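# Remove the empty cartridge from the sealant gun

## Task

Pull the spent cartridge out of the sealant gun and set it down on the table. The gun must end up lying on the table itself, not leaning on or resting over any other object. Declare completion when finished.

## Robot and tools

Robot: two arms, left_arm and right_arm, each ending in a parallel two-finger gripper with its own wrist camera. left_arm sits on the +y side and right_arm on the -y side. These names do not match the left and right of any image. Measured base positions in metres: left_arm (+0.016, +0.278, +0.011), right_arm (-0.012, -0.279, +0.012). Both are turned almost not at all about z.

Frames: the scene frame has its origin at table-top height, halfway between the two nominal bases, with +z up and +x reaching out over the table. Reported hand positions (metres), orientations (quat wxyz), velocities and targets all use this frame. Motion offsets instead use the axes of each arm's current Hand target. In the gripper frame the fingers point along +z and part along y. end_effector_position is the spot between the finger pads, a little under 1 cm behind the tips. Printed poses can be off by a few centimetres, more at long reach.

The 14-number row: every motion argument is one flat row of 14 numbers, each between -1 and 1, covering both arms even if only one moves. Order: left dx, dy, dz, rx, ry, rz, opening, then the same seven for the right. The first six per arm are an offset from that arm's Hand target, not an absolute pose. Scale: 1.0 equals 0.6 m for dx/dy/dz and 180 degrees for rotation; rx, ry, rz form a single rotation vector. Opening is absolute: +1 fully open (pad gap about 87 mm), +0.5 about 69 mm, 0 about 43 mm, -0.5 about 18 mm, -1 closed. Sending 0 for an opening is a real command, so resend the current opening to keep a gripper as it is. Sending six zeros re-requests the Hand target, which also ends a push.

execute_actions(actions, cameras): actions is a list of actions; each action is a list of up to 15 rows, one row per 1/30 s step, and a short action repeats its last row to fill 15 steps. Every row in one action counts from the Hand target at that action's start, so repeating an offset in a later action moves further. cameras: list of names, ["all"], or []; by default images appear only for an empty actions list. An empty list also reports the state and the task. Results include step readings of hand position.

move(target, speed, blend, opening_speed, blocking, cameras): drives straight-line paths. target is one 14-number row or a list of up to 15 rows; every row is an offset from the Hand targets at the move's start, not from the previous row. speed is top path speed in m/s, 0.002 to 2.9, default 0.25 (rotation up to twice that in rad/s); one value or one per row. blend, in metres, rounds corners in a list; 0 stops at each row. opening_speed, at least 0.2 per second on the -1..+1 scale, ramps the fingers. blocking=false returns after about 0.5 s while the motion continues. Paths run together, cap at 10 s total, and ignore obstacles and the other arm. The result adds a move: line giving the ending (done, off_target, moving, held, fault) and any limits (paced means the pose was clipped, held means steps were withheld). An arm not named in the ending finished within 10 mm and 2 degrees.

wait(seconds 0-10): lets time pass while arms keep their commands; a running move keeps going. stop(): brakes a running move. zoom_image(camera, region): camera is cam_high, cam_low, cam_left_wrist or cam_right_wrist; region [x0, y0, x1, y1] in pixels from the top-left, no more than 504 wide or tall, of that camera's newest image. read_manual(section) returns licence text only. finished_scene(scene) with the current scene number declares the task complete; it is irreversible.

Result lines: Hand target is the last commanded pose after clipping, and the origin of the next offsets. The gripper often rests short of it; a further command, even all zeros, asks again, and a remaining gap can be sent as an offset. Tool commands lists current gripper commands. grip_measured reads the finger position on the command scale; Joint positions show it as 0 closed to 1 open. Readings can be off by about 1 mm. To hold a part, command about 0.04 below the reading at first contact. Joint velocities may say within noise. Joint torques are total drive output and include gravity. MOTOR HOT appears near 75 °C; at 90 °C an OVER-TEMPERATURE FAULT folds that arm and disables it. Holding loads, stretching out or pushing at unreachable poses heats motors.

Behaviour to expect: commanded orientation is clipped to within 40 degrees of the measured one per step. Friction and weight can leave the hand low, short or tilted, and tiny moves may not happen or go sideways, so check position and orientation after each move. A hand near its first joint's axis can swing the whole arm; route around the base. Faster moves stray more and hit harder.

Avoid: dropping parts or releasing moving ones, anything falling off the table or being left off it, slamming into the table or fixed things, pressing the arms or grippers against each other (never close one gripper on the other's fingers), straining a wrist camera cable, and needless arm stops. Loose objects may occasionally get nudged.

Each tool is called after "Emit:" in YAML: its name, and indented under it one key for each argument.

## Session

Emit:
execute_actions:
  actions: []

Scene clock: 0.00 s.
left_arm: end_effector_position=(+0.3795, +0.3536, +0.0358) grip_measured=+1.000 end_effector_quat_wxyz=(+0.520, -0.146, +0.828, +0.148) | right_arm: end_effector_position=(+0.3802, -0.2800, +0.0944) grip_measured=+1.000 end_effector_quat_wxyz=(+0.614, +0.003, +0.789, -0.013)
Joint positions: left_arm=[-0.012 1.609 0.39 0.757 -0.374 -0.077 1] | right_arm=[0.012 1.487 0.375 0.864 0.038 -0.009 1]
Joint velocities: within noise
Joint torques (N m): no reading
Heat: left arm: 28 °C; right arm: 24 °C.
Hand target: left_arm +0.3832, +0.3537, +0.0415; +0.528, -0.147, +0.823, +0.147 | right_arm +0.3818, -0.2800, +0.0978; +0.617, +0.003, +0.787, -0.013
Tool commands: left_gripper/opening=+1.0 right_gripper/opening=+1.0

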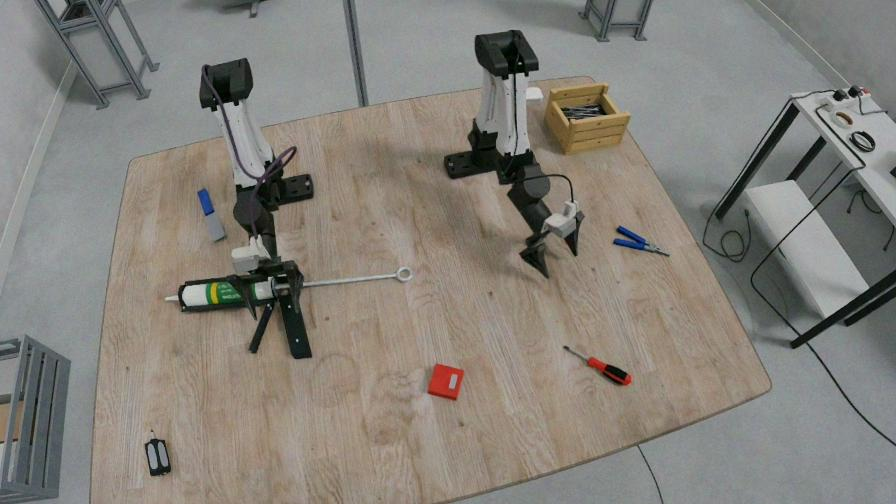

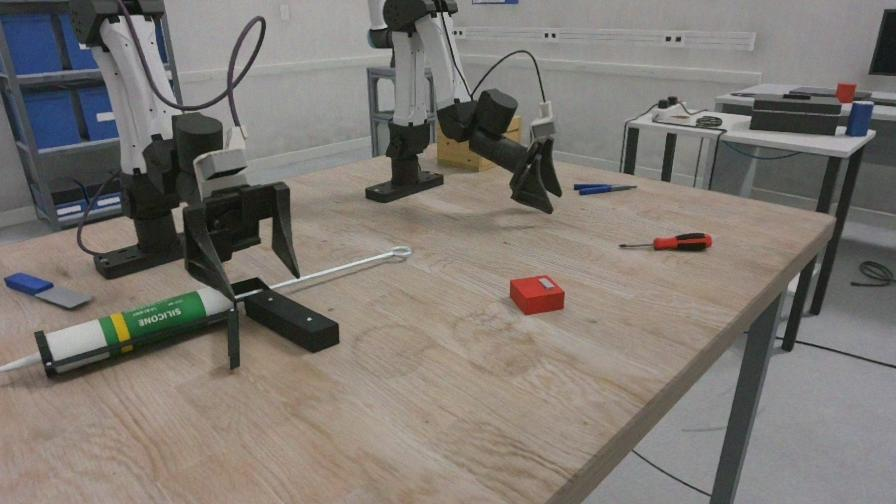

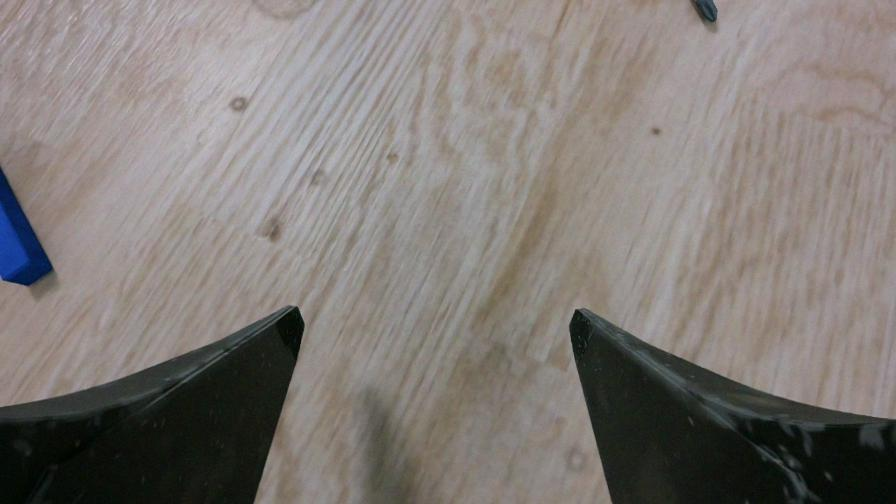

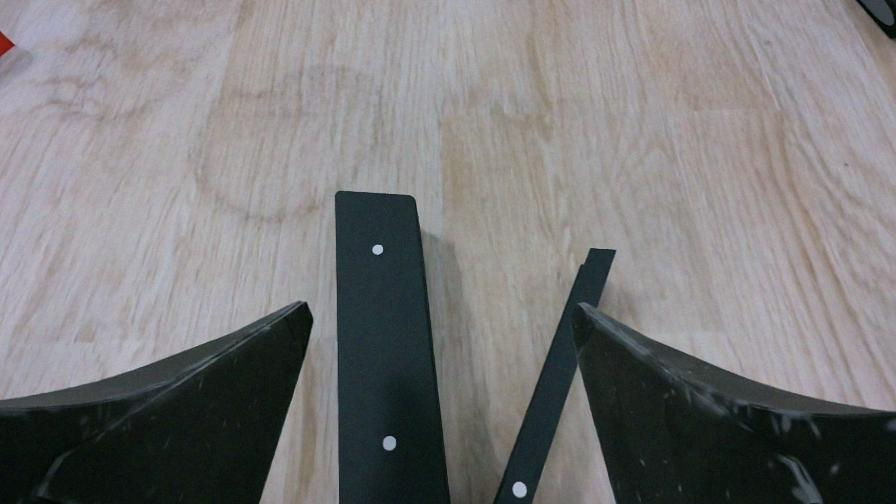

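Emit:
zoom_image:
  camera: "cam_high"
  region: [140, 230, 440, 380]

Emit:
zoom_image:
  camera: "cam_low"
  region: [0, 220, 420, 400]

Scaled by 1.680 from the camera's 896x504 image, which has a finer 1280x720 frame.

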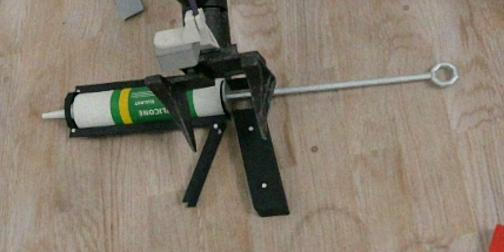

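Scaled by 1.200 from the camera's 896x504 image, which has a finer 1280x720 frame.

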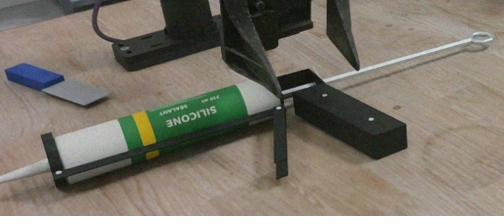

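Emit:
move:
  target: [0,0,0,0,0,0,1,-0.45,0,-0.15,0,0.2,0,1]
  speed: 0.5
  cameras: ["cam_low","cam_high","cam_right_wrist"]

Emit:
zoom_image:
  camera: "cam_low"
  region: [0, 220, 420, 400]

Emit:
zoom_image:
  camera: "cam_high"
  region: [160, 250, 420, 370]

Scene clock: 16.50 s.
left_arm: end_effector_position=(+0.3795, +0.3536, +0.0358) grip_measured=+1.000 end_effector_quat_wxyz=(+0.520, -0.146, +0.828, +0.148) | right_arm: end_effector_position=(+0.3585, -0.2755, +0.3820) grip_measured=+1.000 end_effector_quat_wxyz=(+0.370, +0.000, +0.929, -0.011)
Joint positions: left_arm=[-0.012 1.609 0.39 0.757 -0.374 -0.077 1] | right_arm=[0.023 1.846 2.602 -1.569 0.039 0.011 1]
Joint torques (N m): left_arm=[-0.21 -6.52 4.49 1.75 -0.15 0.09] | right_arm=[0.35 -5.09 6.11 1.83 -0.06 0.14]
Heat: left arm: 28 °C; right arm: 25 °C.
Hand target: left_arm +0.3832, +0.3537, +0.0415; +0.528, -0.147, +0.823, +0.147 | right_arm +0.3586, -0.2746, +0.3813; +0.344, +0.007, +0.939, -0.012
Off the commanded pose: left_arm 0.007 m, 1 deg | right_arm 0.001 m, 3 deg.
joint sent to its limit (right arm) — joint 4 (wrist pitch), lower limit. The joint targets are off in orientation, not in position.
move: off_target (right_arm)
camera_calibration:
cam_right_wrist: T_world_to_cam=[[-0.00882706, -0.999956, 0.00320405, -0.276375], [-0.996239, 0.00907036, 0.0861726, 0.351641], [-0.0861979, -0.00243134, -0.996275, 0.557005], [0, 0, 0, 1]] pos_world=[0.395892, -0.278198, 0.525514]
Images, in order (width x height): cam_high 896x504, cam_low 896x504, cam_right_wrist 896x504.

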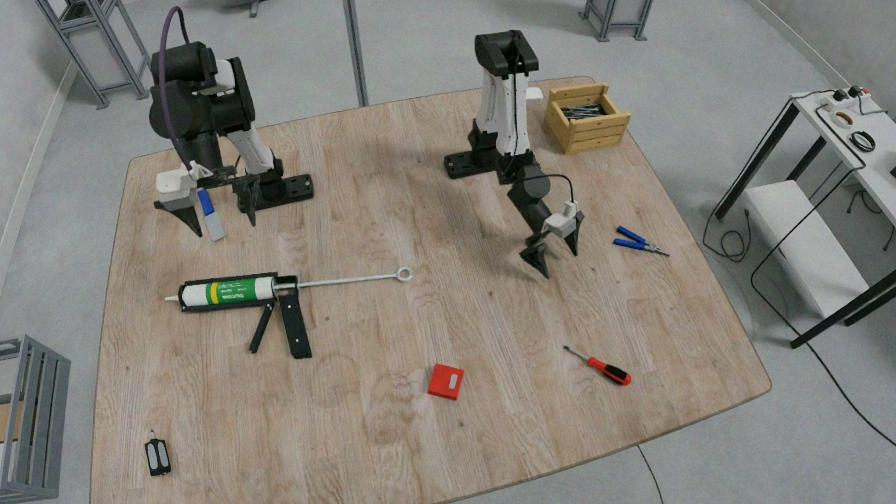

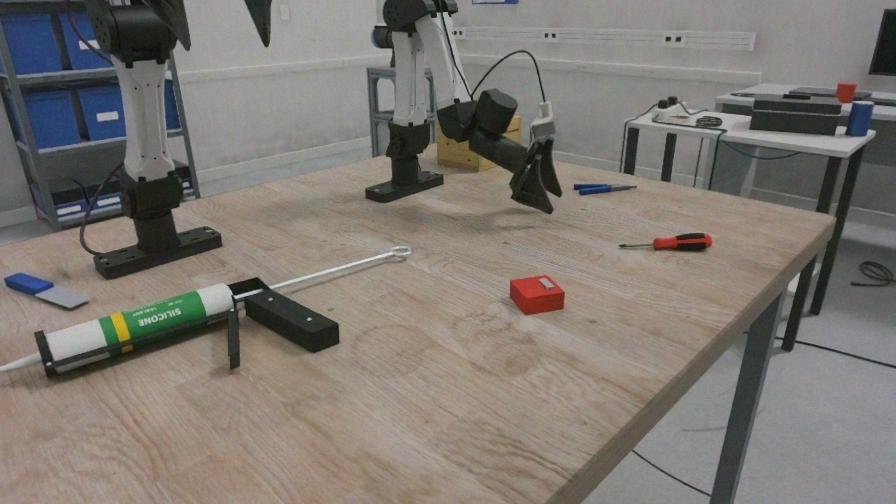

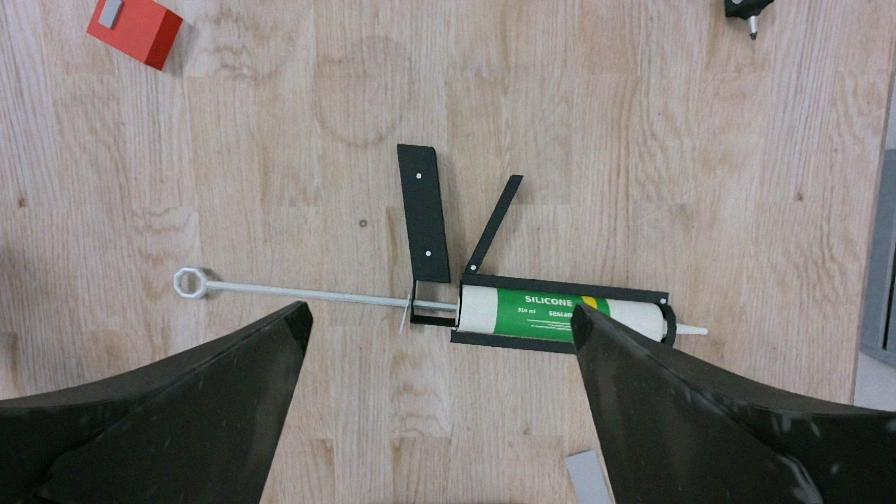

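Scaled by 1.200 from the camera's 896x504 image, which has a finer 1280x720 frame.

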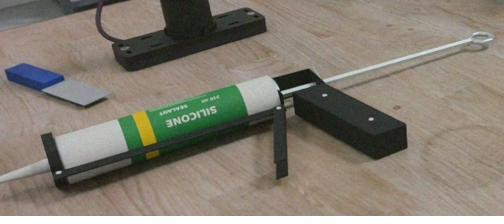

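Scaled by 1.938 from the camera's 896x504 image, which has a finer 1280x720 frame.

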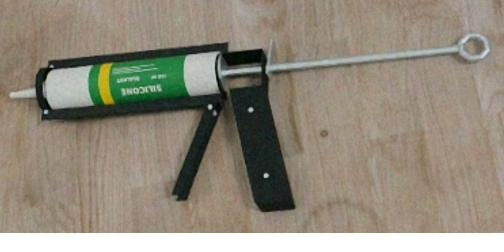

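Emit:
move:
  target: [-0.087,-0.547,-0.373,-0.192,0.340,-0.341,0,0.197,0.042,0.313,0,0.222,0,0.6]
  speed: 0.45
  cameras: ["all"]

Scene clock: 40.70 s.
left_arm: end_effector_position=(+0.3507, -0.0271, +0.1503) grip_measured=+0.000 end_effector_quat_wxyz=(-0.016, -0.654, +0.756, -0.014) | right_arm: end_effector_position=(+0.3922, -0.2606, +0.1659) grip_measured=+0.600 end_effector_quat_wxyz=(+0.051, +0.007, +0.999, -0.015)
Joint positions: left_arm=[-0.695 2.23 2.248 -1.568 0.038 -2.071 0.5] | right_arm=[0.051 2.237 2.339 -1.573 0.036 0.066 0.8]
Joint torques (N m): left_arm=[-0.35 -10.4 6.83 0.23 0.05 0.04] | right_arm=[0.57 -9.07 5.68 0.59 -0.29 0.15]
Heat: left arm: 29 °C; right arm: 26 °C.
Hand target: left_arm +0.3495, -0.0306, +0.1501; +0.000, -0.707, +0.707, +0.000 | right_arm +0.3902, -0.2539, +0.1613; +0.003, +0.010, +1.000, -0.009
Off the commanded pose: left_arm 0.004 m, 9 deg | right_arm 0.008 m, 6 deg.
joint sent to its limit (left arm) — joint 4 (wrist pitch), lower limit; joint 6 (wrist roll), lower limit. The joint targets are off in orientation, not in position.
joint sent to its limit (right arm) — joint 4 (wrist pitch), lower limit. The joint targets are off in orientation, not in position.
move: off_target (left_arm, right_arm)
camera_calibration:
cam_left_wrist: T_world_to_cam=[[0.991791, -0.127814, -0.003864, -0.354785], [-0.07664, -0.618343, 0.782163, -0.0860059], [-0.102361, -0.775445, -0.623062, 0.252387], [0, 0, 0, 1]] pos_world=[0.371115, 0.097185, 0.223153]
cam_right_wrist: T_world_to_cam=[[-0.0265551, -0.999529, 0.0154122, -0.255429], [-0.736311, 0.0299853, 0.675978, 0.209358], [-0.676121, 0.00660253, -0.736761, 0.53537], [0, 0, 0, 1]] pos_world=[0.509345, -0.265121, 0.256855]

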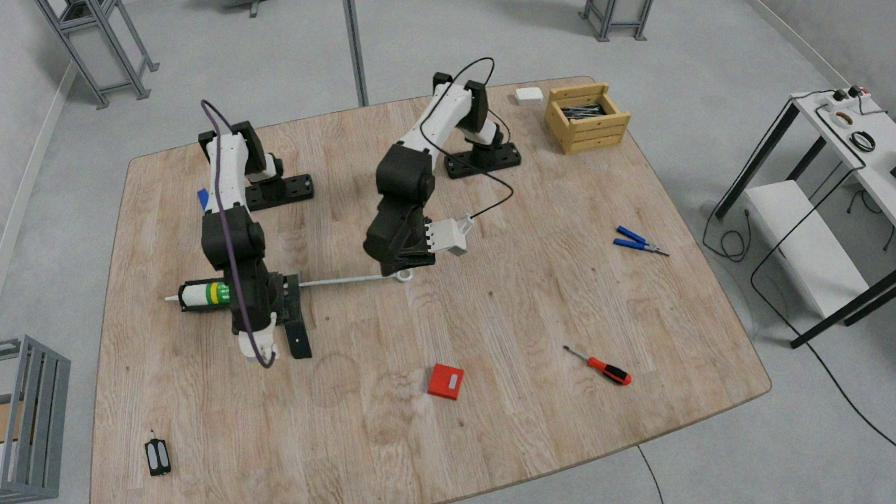

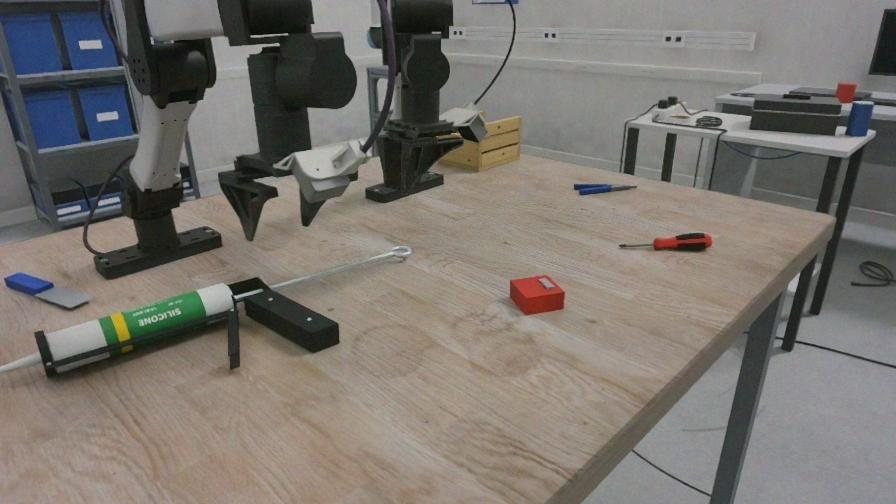

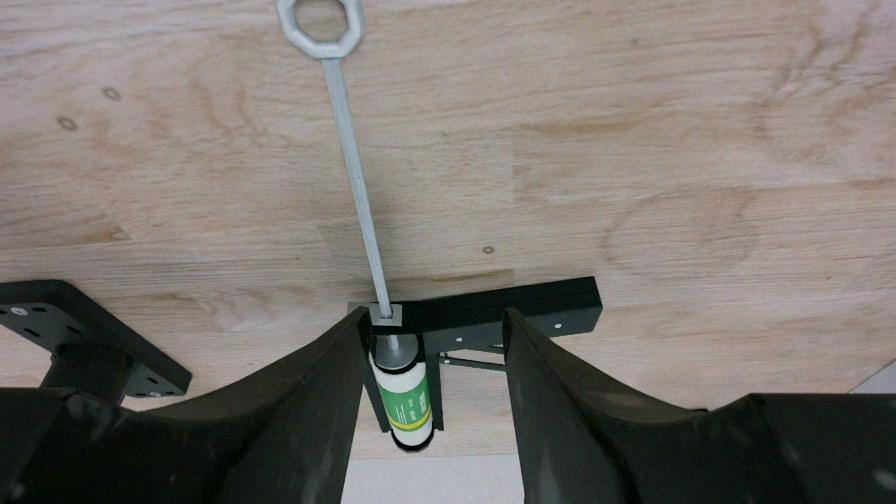

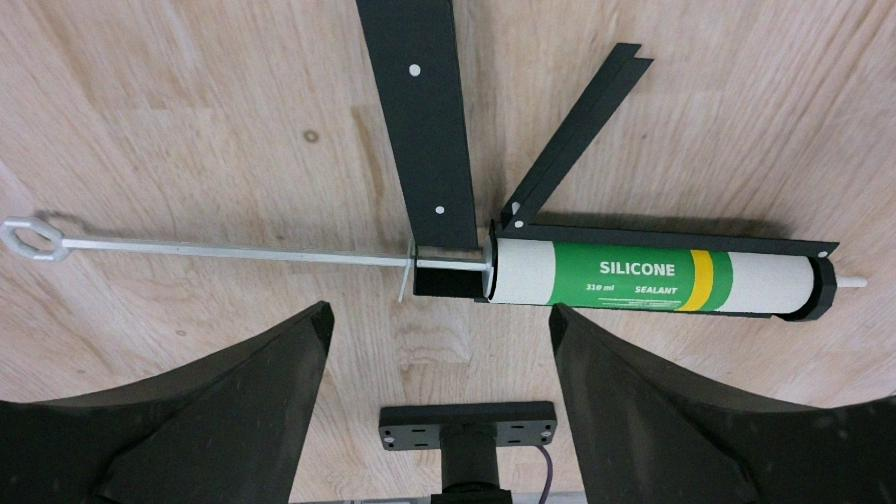

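Emit:
zoom_image:
  camera: "cam_left_wrist"
  region: [330, 280, 490, 460]

Emit:
zoom_image:
  camera: "cam_right_wrist"
  region: [380, 200, 580, 320]

Emit:
zoom_image:
  camera: "cam_right_wrist"
  region: [720, 220, 880, 330]

Scaled by 2.800 from the camera's 896x504 image, which has a finer 1280x720 frame.

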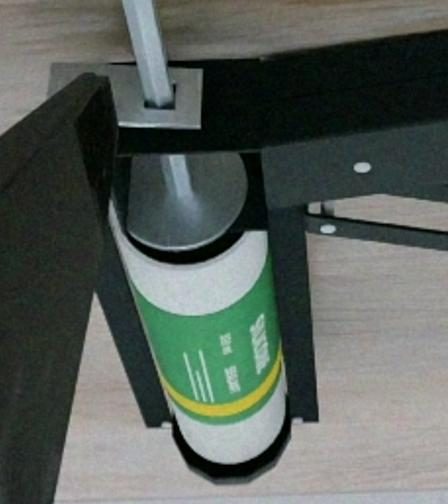

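Scaled by 2.520 from the camera's 896x504 image, which has a finer 1280x720 frame.

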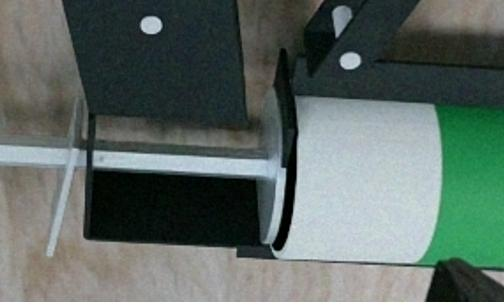

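Scaled by 3.150 from the camera's 896x504 image, which has a finer 1280x720 frame.

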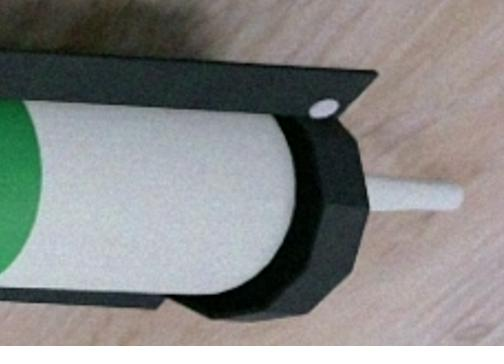

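Emit:
move:
  target: [-0.33,0,-0.1,0,0,0,0,0.188,-0.152,0.052,0,0,-0.473,1]
  speed: 0.4
  cameras: ["cam_low","cam_right_wrist"]

Scene clock: 68.33 s.
left_arm: end_effector_position=(+0.3571, +0.1621, +0.2018) grip_measured=+0.000 end_effector_quat_wxyz=(-0.005, +0.709, -0.705, +0.026) | right_arm: end_effector_position=(+0.2758, -0.3428, +0.1267) grip_measured=+1.000 end_effector_quat_wxyz=(-0.017, -0.667, +0.745, -0.003)
Joint positions: left_arm=[-0.256 1.858 1.907 -1.571 0.02 -1.783 0.5] | right_arm=[-0.062 1.67 1.375 -1.296 0.029 -1.519 1]
Joint torques (N m): left_arm=[0.23 -12.21 3.78 0.29 -0.27 0.18] | right_arm=[-0.79 -8.02 5.12 0.41 -0.3 -0.14]
Heat: left arm: 33 °C; right arm: 30 °C.
Hand target: left_arm +0.3494, +0.1674, +0.2100; +0.000, +0.707, -0.707, +0.000 | right_arm +0.2757, -0.3433, +0.1312; -0.004, -0.669, +0.743, -0.008
Off the commanded pose: left_arm 0.013 m, 3 deg | right_arm 0.004 m, 2 deg.
joint sent to its limit (left arm) — joint 4 (wrist pitch), lower limit. The joint targets are off in orientation, not in position.
move: off_target (left_arm)
camera_calibration:
cam_right_wrist: T_world_to_cam=[[0.991887, -0.123292, -0.0309794, -0.314712], [-0.0554118, -0.638639, 0.767508, -0.27592], [-0.114412, -0.759565, -0.64029, -0.00138664], [0, 0, 0, 1]] pos_world=[0.296711, -0.216068, 0.201133]
Images, in order (width x height): cam_low 896x504, cam_right_wrist 896x504.

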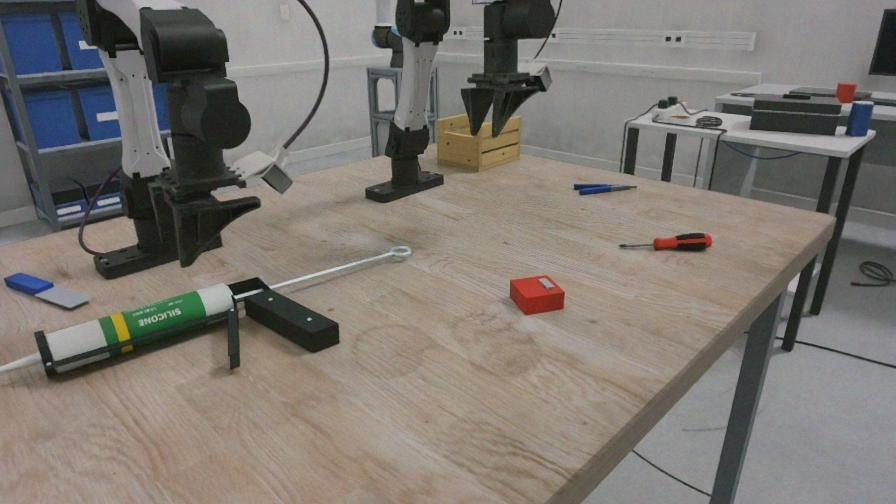

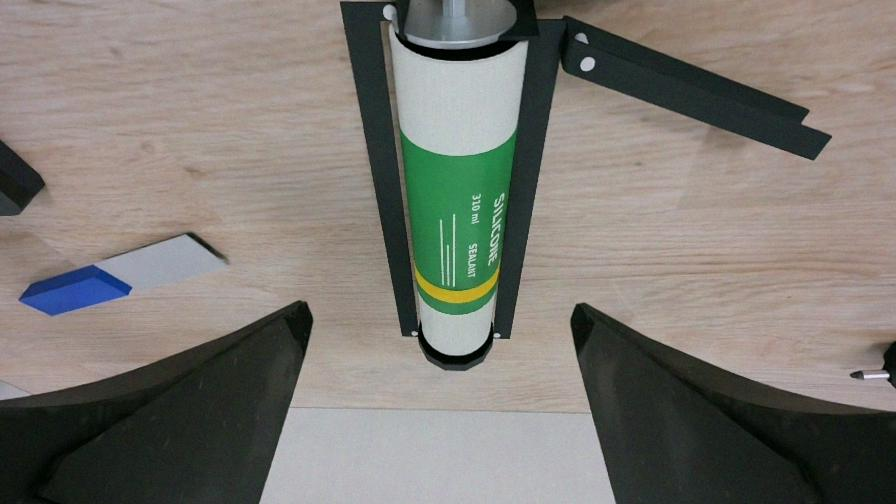

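Emit:
zoom_image:
  camera: "cam_right_wrist"
  region: [330, 0, 610, 130]

Emit:
zoom_image:
  camera: "cam_right_wrist"
  region: [390, 280, 530, 380]

Emit:
zoom_image:
  camera: "cam_low"
  region: [0, 260, 250, 400]

Scaled by 1.800 from the camera's 896x504 image, which has a finer 1280x720 frame.

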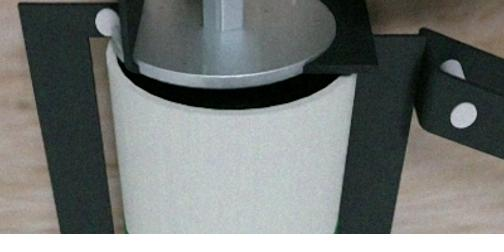

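Scaled by 3.600 from the camera's 896x504 image, which has a finer 1280x720 frame.

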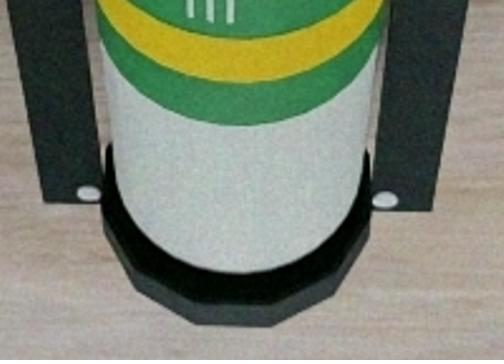

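Scaled by 2.016 from the camera's 896x504 image, which has a finer 1280x720 frame.

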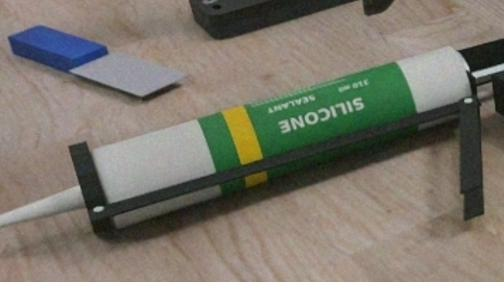

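Emit:
move:
  target:
    - [0.312,0.076,0.2,0,0,0,0,0,0,0.08,0,0,0,0.33]
    - [0.312,0.076,0.313,0,0,0,0,0,0,0.162,0,0,0,0.33]
  speed: [0.3,0.12]
  cameras: ["cam_low","cam_left_wrist","cam_right_wrist"]

Emit:
zoom_image:
  camera: "cam_low"
  region: [40, 200, 440, 400]

Scene clock: 83.23 s.
left_arm: end_effector_position=(+0.3056, -0.0180, +0.0287) grip_measured=+0.000 end_effector_quat_wxyz=(-0.031, -0.640, +0.768, -0.004) | right_arm: end_effector_position=(+0.2730, -0.3436, +0.0407) grip_measured=+0.330 end_effector_quat_wxyz=(-0.011, -0.668, +0.744, -0.010)
Joint positions: left_arm=[-0.733 2.096 1.543 -1.022 0.063 -2.071 0.5] | right_arm=[-0.066 1.715 1.075 -0.931 0.029 -1.526 0.665]
Joint torques (N m): left_arm=[-0.57 -10.19 3.41 0.53 0.01 0.03] | right_arm=[-1.18 -4.66 4.71 0.76 -0.29 -0.13]
Heat: left arm: 34 °C; right arm: 30 °C.
Hand target: left_arm +0.3041, -0.0197, +0.0222; +0.001, -0.707, +0.707, +0.000 | right_arm +0.2762, -0.3449, +0.0339; -0.004, -0.669, +0.743, -0.008
Off the commanded pose: left_arm 0.007 m, 11 deg | right_arm 0.008 m, 1 deg.
joint sent to its limit (left arm) — joint 6 (wrist roll), lower limit. The joint targets are off in orientation, not in position.
move: off_target (left_arm)
camera_calibration:
cam_left_wrist: T_world_to_cam=[[0.985487, -0.165472, -0.037868, -0.307116], [-0.0724924, -0.611967, 0.787554, 0.00989309], [-0.153492, -0.773379, -0.615081, 0.194427], [0, 0, 0, 1]] pos_world=[0.333219, 0.105601, 0.100167]
cam_right_wrist: T_world_to_cam=[[0.992626, -0.120642, -0.0117795, -0.314728], [-0.0684313, -0.637938, 0.767041, -0.206794], [-0.100052, -0.760579, -0.641489, -0.0616228], [0, 0, 0, 1]] pos_world=[0.292091, -0.21676, 0.115382]
Images, in order (width x height): cam_low 896x504, cam_left_wrist 896x504, cam_right_wrist 896x504.

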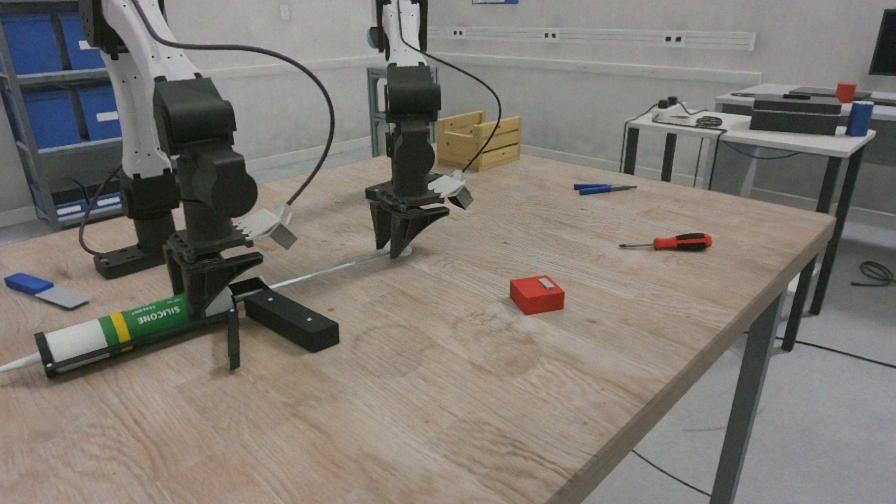

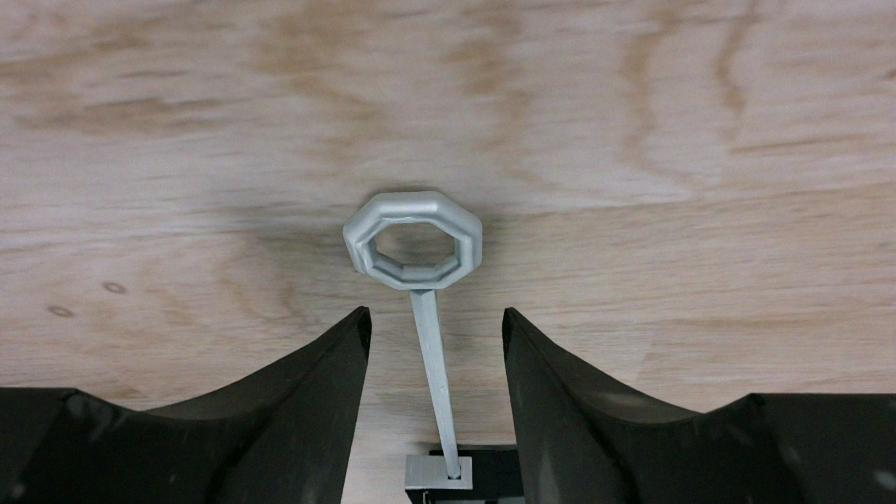

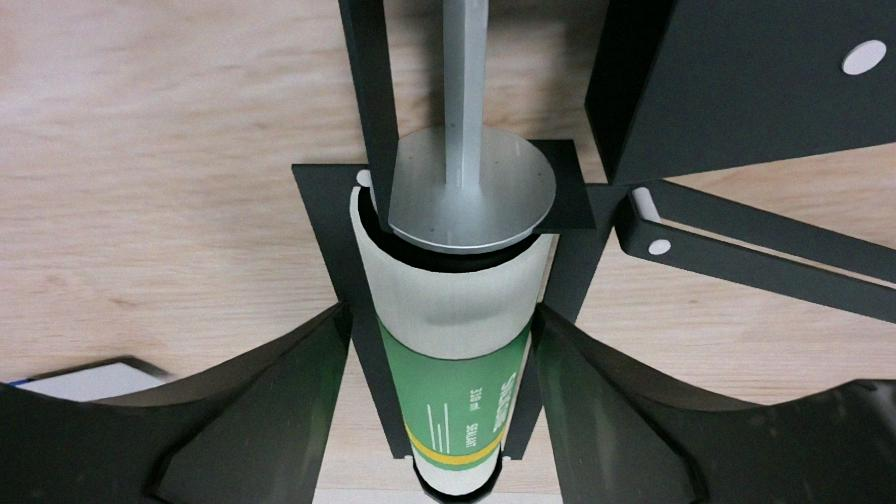

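Scaled by 1.260 from the camera's 896x504 image, which has a finer 1280x720 frame.

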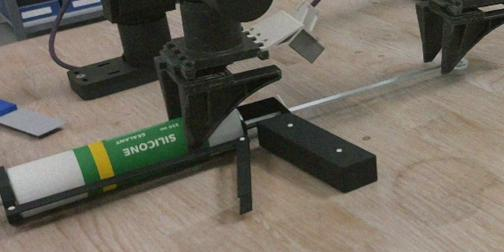

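Emit:
move:
  target:
    - [0,0,0.008,0,0,0,0,0,0,0.022,0,0,0,0.33]
    - [0,0,0.008,0,0,0,-0.95,0,0,0.022,0,0,0,0.0]
    - [-0.1,-0.006,0.008,0,0,0,-0.95,0,0,0.022,0,0,0,0.0]
  speed: 0.08
  opening_speed: 1.5
  cameras: ["cam_low","cam_left_wrist","cam_right_wrist"]

Scene clock: 90.43 s.
left_arm: end_effector_position=(+0.3034, -0.0089, +0.0224) grip_measured=-0.760 end_effector_quat_wxyz=(-0.067, -0.658, +0.748, -0.055) | right_arm: end_effector_position=(+0.2738, -0.3425, +0.0363) grip_measured=+0.104 end_effector_quat_wxyz=(-0.005, -0.668, +0.744, -0.011)
Joint positions: left_arm=[-0.68 2.007 1.35 -0.835 0.154 -2.079 0.12] | right_arm=[-0.066 1.714 1.056 -0.903 0.022 -1.528 0.552]
Joint torques (N m): left_arm=[4.51 -13.08 2.44 -0.35 -1.4 0.12] | right_arm=[-1.1 -3.1 3.22 1.02 -0.23 -0.13]
Heat: left arm: 35 °C; right arm: 29 °C.
Hand target: left_arm +0.3076, +0.0404, +0.0174; +0.000, -0.707, +0.707, +0.000 | right_arm +0.2763, -0.3452, +0.0208; -0.004, -0.669, +0.743, -0.008
Off the commanded pose: left_arm 0.050 m, 12 deg | right_arm 0.016 m, 0 deg.
joint sent to its limit (left arm) — joint 6 (wrist roll), lower limit. The joint targets are off in orientation, not in position.
move: off_target (left_arm, right_arm); target 2's new opening was sent with left_arm's hand 0.009 m and 11 deg from that target
camera_calibration:
cam_left_wrist: T_world_to_cam=[[0.993559, -0.112625, -0.0124646, -0.306187], [-0.0476369, -0.514967, 0.855885, 0.0121029], [-0.102813, -0.849779, -0.517016, 0.178999], [0, 0, 0, 1]] pos_world=[0.323195, 0.123858, 0.0783703]
cam_right_wrist: T_world_to_cam=[[0.992975, -0.118311, -0.00152033, -0.31522], [-0.075424, -0.642824, 0.762291, -0.202189], [-0.0911646, -0.756822, -0.647232, -0.0644724], [0, 0, 0, 1]] pos_world=[0.291878, -0.21606, 0.111919]
Images, in order (width x height): cam_low 896x504, cam_left_wrist 896x504, cam_right_wrist 896x504.

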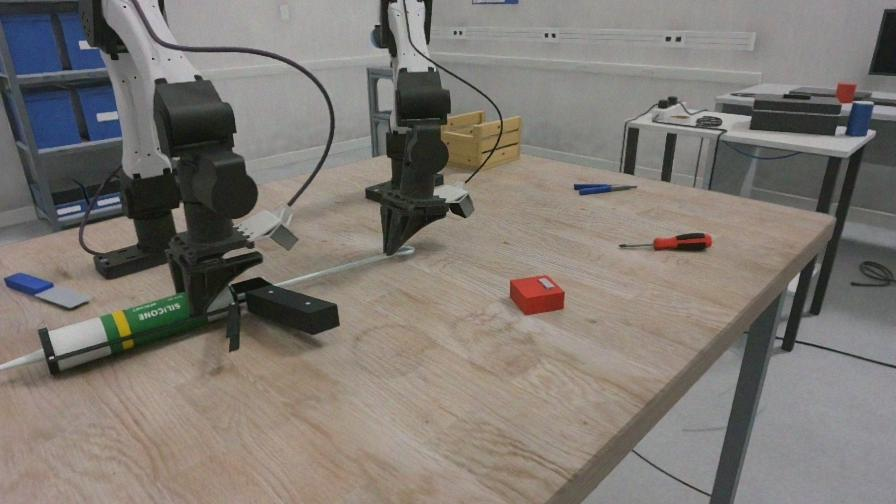

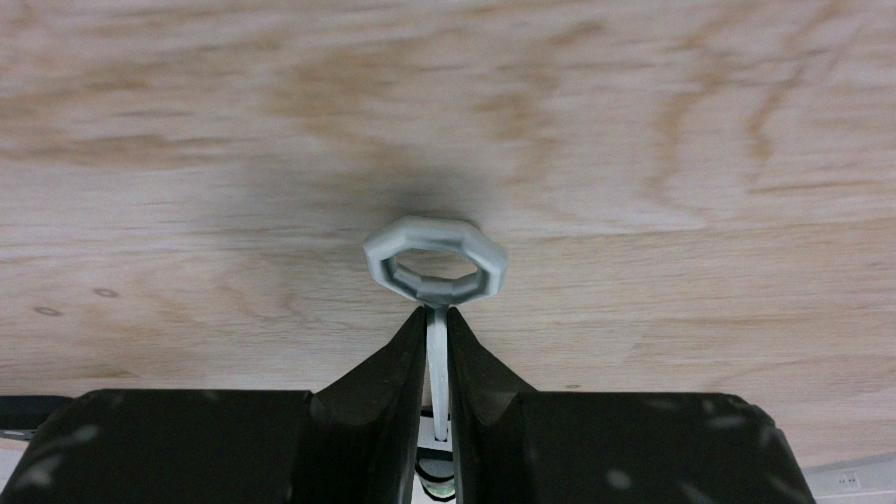

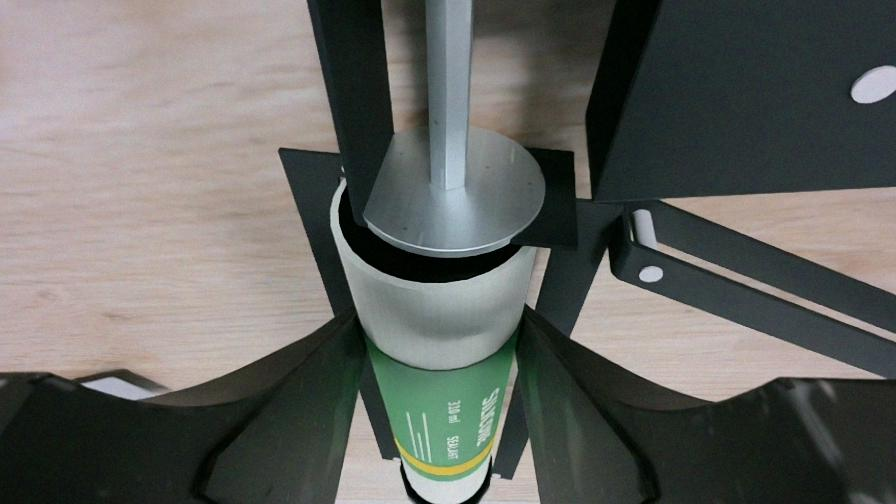

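Emit:
move:
  target:
    - [0.09,0,0,0,0,0,-0.95,0,0,-0.0,0,0,0,0.0]
    - [0.09,0,0,0,0,0,-0.95,0.008,0,-0.07,0,-0.045,0,0.0]
    - [0.09,0,0,0,0,0,-0.95,0.016,0,-0.13,0,-0.1,0,0.0]
  speed: 0.1
  blend: [0,0.02,0]
  cameras: ["cam_low","cam_left_wrist","cam_right_wrist"]

Scene clock: 98.37 s.
left_arm: end_effector_position=(+0.3051, -0.0127, +0.0207) grip_measured=-0.760 end_effector_quat_wxyz=(-0.046, -0.650, +0.758, -0.012) | right_arm: end_effector_position=(+0.2733, -0.3495, +0.0884) grip_measured=+0.104 end_effector_quat_wxyz=(+0.105, -0.662, +0.734, +0.106)
Joint positions: left_arm=[-0.711 2.082 1.481 -0.965 0.094 -2.079 0.12] | right_arm=[-0.284 1.706 1.285 -1.221 -0.291 -1.76 0.552]
Joint torques (N m): left_arm=[-0.95 -9.1 6.38 0.24 -0.4 0.13] | right_arm=[-1.05 -7.66 7.84 0.01 -0.44 -0.06]
Heat: left arm: 36 °C; right arm: 28 °C.
Hand target: left_arm +0.3076, -0.0136, +0.0173; +0.000, -0.707, +0.707, +0.000 | right_arm +0.2748, -0.3534, +0.0989; +0.112, -0.662, +0.735, +0.097
Off the commanded pose: left_arm 0.004 m, 10 deg | right_arm 0.011 m, 1 deg.
joint sent to its limit (left arm) — joint 6 (wrist roll), lower limit. The joint targets are off in orientation, not in position.
move: off_target (left_arm, right_arm)
camera_calibration:
cam_left_wrist: T_world_to_cam=[[0.989438, -0.137369, -0.0462768, -0.306822], [-0.0442256, -0.590109, 0.806111, 0.0106297], [-0.138043, -0.795551, -0.589951, 0.187963], [0, 0, 0, 1]] pos_world=[0.329999, 0.113659, 0.0881217]
cam_right_wrist: T_world_to_cam=[[0.993718, -0.107313, -0.0317656, -0.309073], [-0.0753228, -0.851225, 0.519368, -0.297895], [-0.0827746, -0.513712, -0.85396, 0.0648914], [0, 0, 0, 1]] pos_world=[0.290064, -0.253408, 0.200314]
Images, in order (width x height): cam_low 896x504, cam_left_wrist 896x504, cam_right_wrist 896x504.

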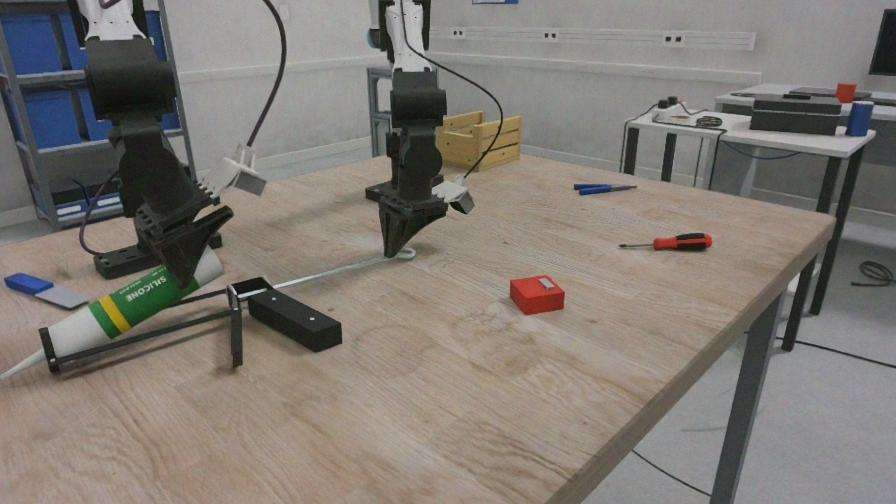

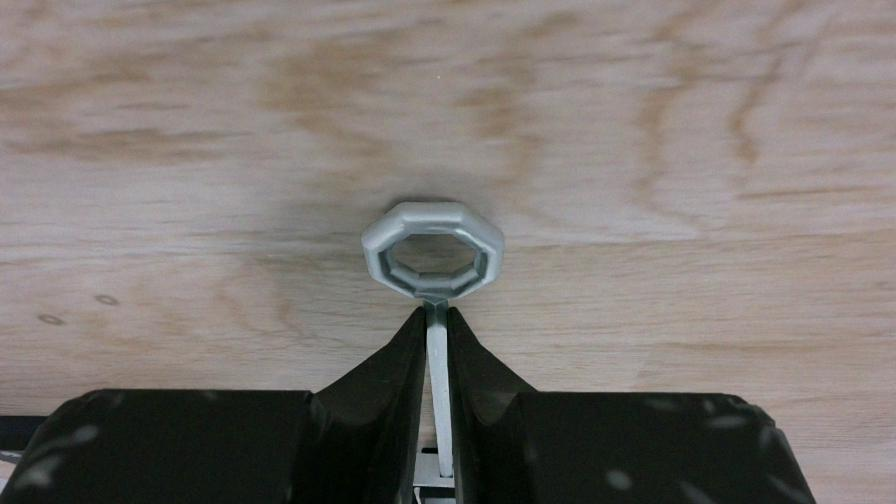

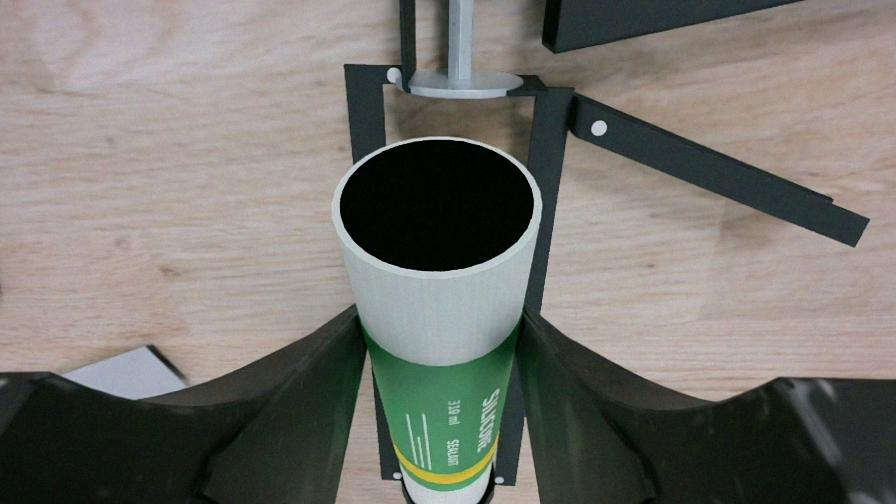

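Emit:
move:
  target:
    - [0,0,0,0,0,0,-0.95,-0.167,0,0,0,0,0,0.0]
    - [0,0,0,0,0,0,-0.95,-0.16,-0.008,-0.177,0,0,0,0.0]
    - [0,0,0,0,0,0,-0.95,-0.053,-0.358,-0.085,0,0.1,0,0.0]
    - [0,0,0,0,0,0,-0.5,0,-0.358,0.088,0,0.1,0,0.0]
  speed: [0.15,0.25,0.3,0.15]
  blend: [0.02,0.03,0.02,0]
  opening_speed: 2
  cameras: ["cam_low","cam_high","cam_right_wrist"]

Scene clock: 111.07 s.
left_arm: end_effector_position=(+0.3063, -0.0113, +0.0201) grip_measured=-0.500 end_effector_quat_wxyz=(-0.040, -0.651, +0.758, -0.011) | right_arm: end_effector_position=(+0.4884, -0.3579, +0.0484) grip_measured=+0.104 end_effector_quat_wxyz=(+0.004, -0.668, +0.744, +0.000)
Joint positions: left_arm=[-0.711 2.082 1.481 -0.965 0.083 -2.079 0.25] | right_arm=[-0.079 2.713 2.724 -1.575 -0.005 -1.539 0.552]
Joint torques (N m): left_arm=[-1.1 -8.95 6.23 0.21 -0.2 0.09] | right_arm=[0.13 -11.59 8.17 0.32 -0.02 0.01]
Heat: left arm: 35 °C; right arm: 30 °C.
Hand target: left_arm +0.3076, -0.0136, +0.0173; +0.000, -0.707, +0.707, +0.000 | right_arm +0.4904, -0.3606, +0.0498; -0.004, -0.669, +0.743, -0.008
Off the commanded pose: left_arm 0.004 m, 10 deg | right_arm 0.004 m, 1 deg.
joint sent to its limit (left arm) — joint 6 (wrist roll), lower limit. The joint targets are off in orientation, not in position.
joint sent to its limit (right arm) — joint 4 (wrist pitch), lower limit. The joint targets still meet the commanded pose.
move: off_target (left_arm); target 4's new opening was sent with left_arm's hand 0.004 m and 10 deg from that target
camera_calibration:
cam_right_wrist: T_world_to_cam=[[0.992755, -0.119941, -0.00720149, -0.530222], [-0.0747578, -0.663471, 0.744458, -0.212041], [-0.0940691, -0.738526, -0.66763, -0.0398248], [0, 0, 0, 1]] pos_world=[0.506782, -0.23369, 0.127449]
Images, in order (width x height): cam_high 896x504, cam_low 896x504, cam_right_wrist 896x504.

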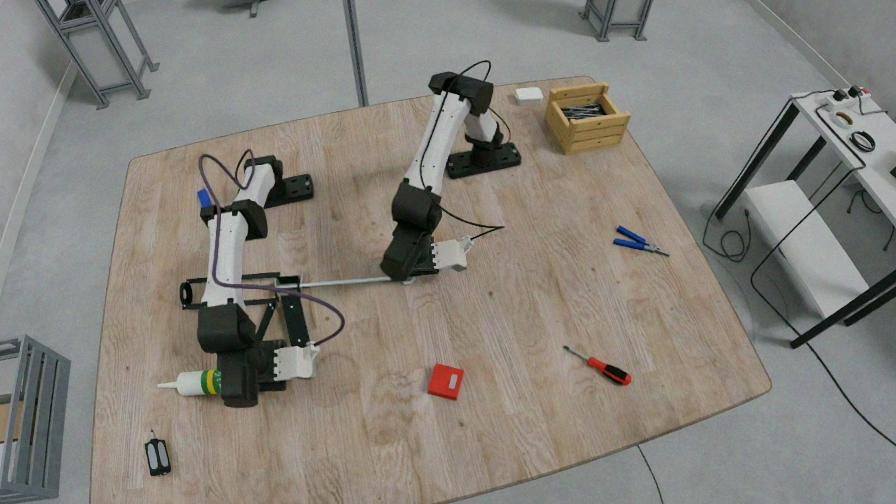

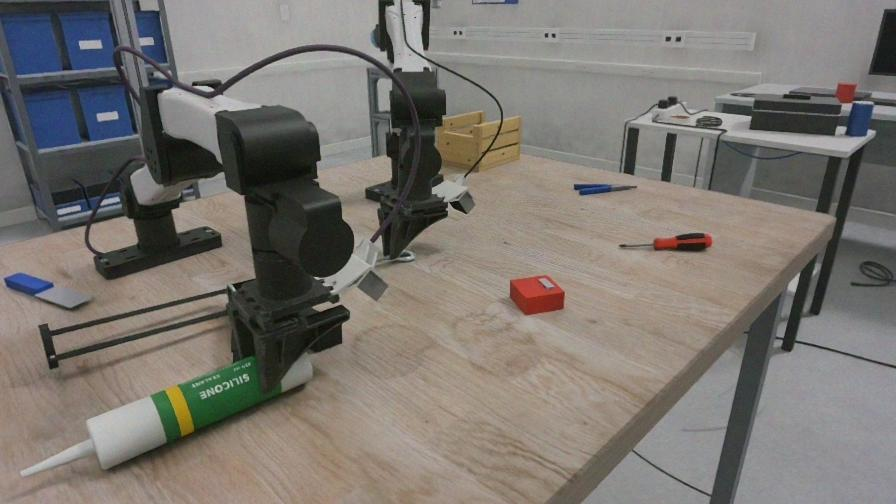

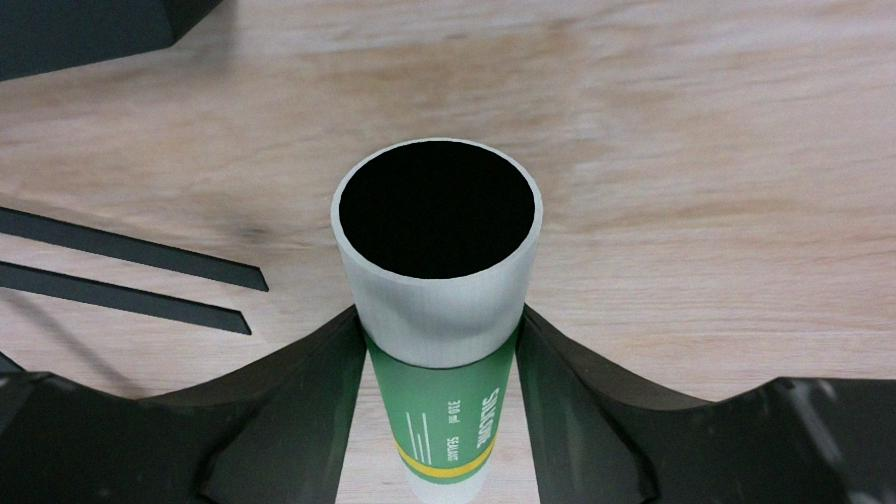

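Emit:
move:
  target:
    - [0,0,-0.15,0,0,0,-0.3,0,0,0.045,0,0,0,0.0]
  speed: 0.07
  cameras: ["cam_low"]

Emit:
zoom_image:
  camera: "cam_low"
  region: [0, 300, 400, 500]

Scene clock: 115.63 s.
left_arm: end_effector_position=(+0.3055, -0.0105, +0.0871) grip_measured=-0.300 end_effector_quat_wxyz=(-0.045, -0.651, +0.757, +0.015) | right_arm: end_effector_position=(+0.4887, -0.3596, +0.0423) grip_measured=+0.104 end_effector_quat_wxyz=(+0.002, -0.669, +0.744, -0.010)
Joint positions: left_arm=[-0.711 2.067 1.734 -1.285 0.082 -2.079 0.35] | right_arm=[-0.077 2.65 2.573 -1.475 0.011 -1.539 0.552]
Joint torques (N m): left_arm=[-1.02 -14.05 6.87 0.11 -0.22 0.14] | right_arm=[-0.23 -10.03 2.86 0.87 -0.17 -0.01]
Heat: left arm: 35 °C; right arm: 31 °C.
Hand target: left_arm +0.3076, -0.0137, +0.1074; +0.000, -0.707, +0.707, +0.000 | right_arm +0.4905, -0.3611, +0.0228; -0.004, -0.669, +0.743, -0.008
Off the commanded pose: left_arm 0.021 m, 10 deg | right_arm 0.020 m, 1 deg.
joint sent to its limit (left arm) — joint 6 (wrist roll), lower limit. The joint targets are off in orientation, not in position.
move: off_target (left_arm, right_arm)
Images, in order (width x height): cam_low 896x504.

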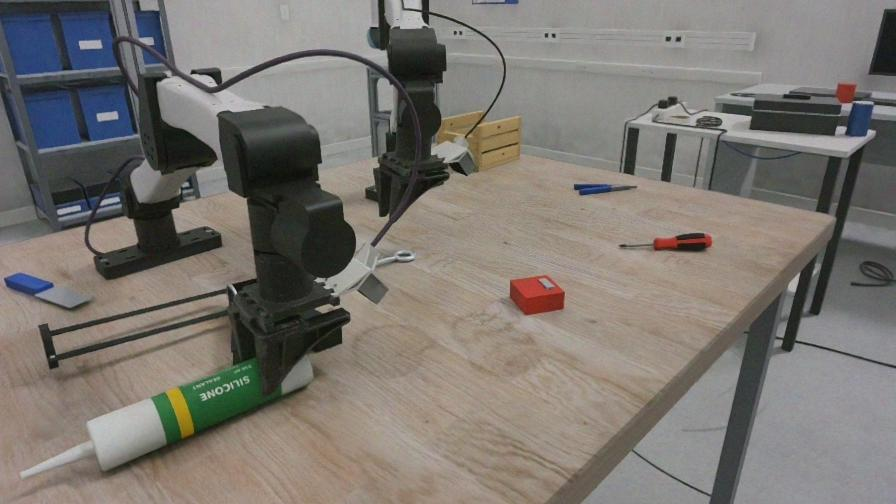

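Scaled by 1.260 from the camera's 896x504 image, which has a finer 1280x720 frame.

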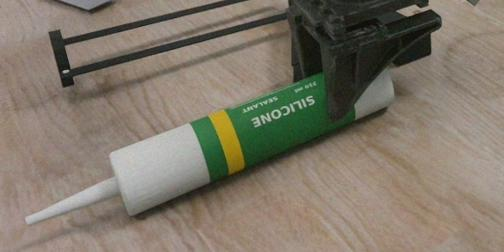

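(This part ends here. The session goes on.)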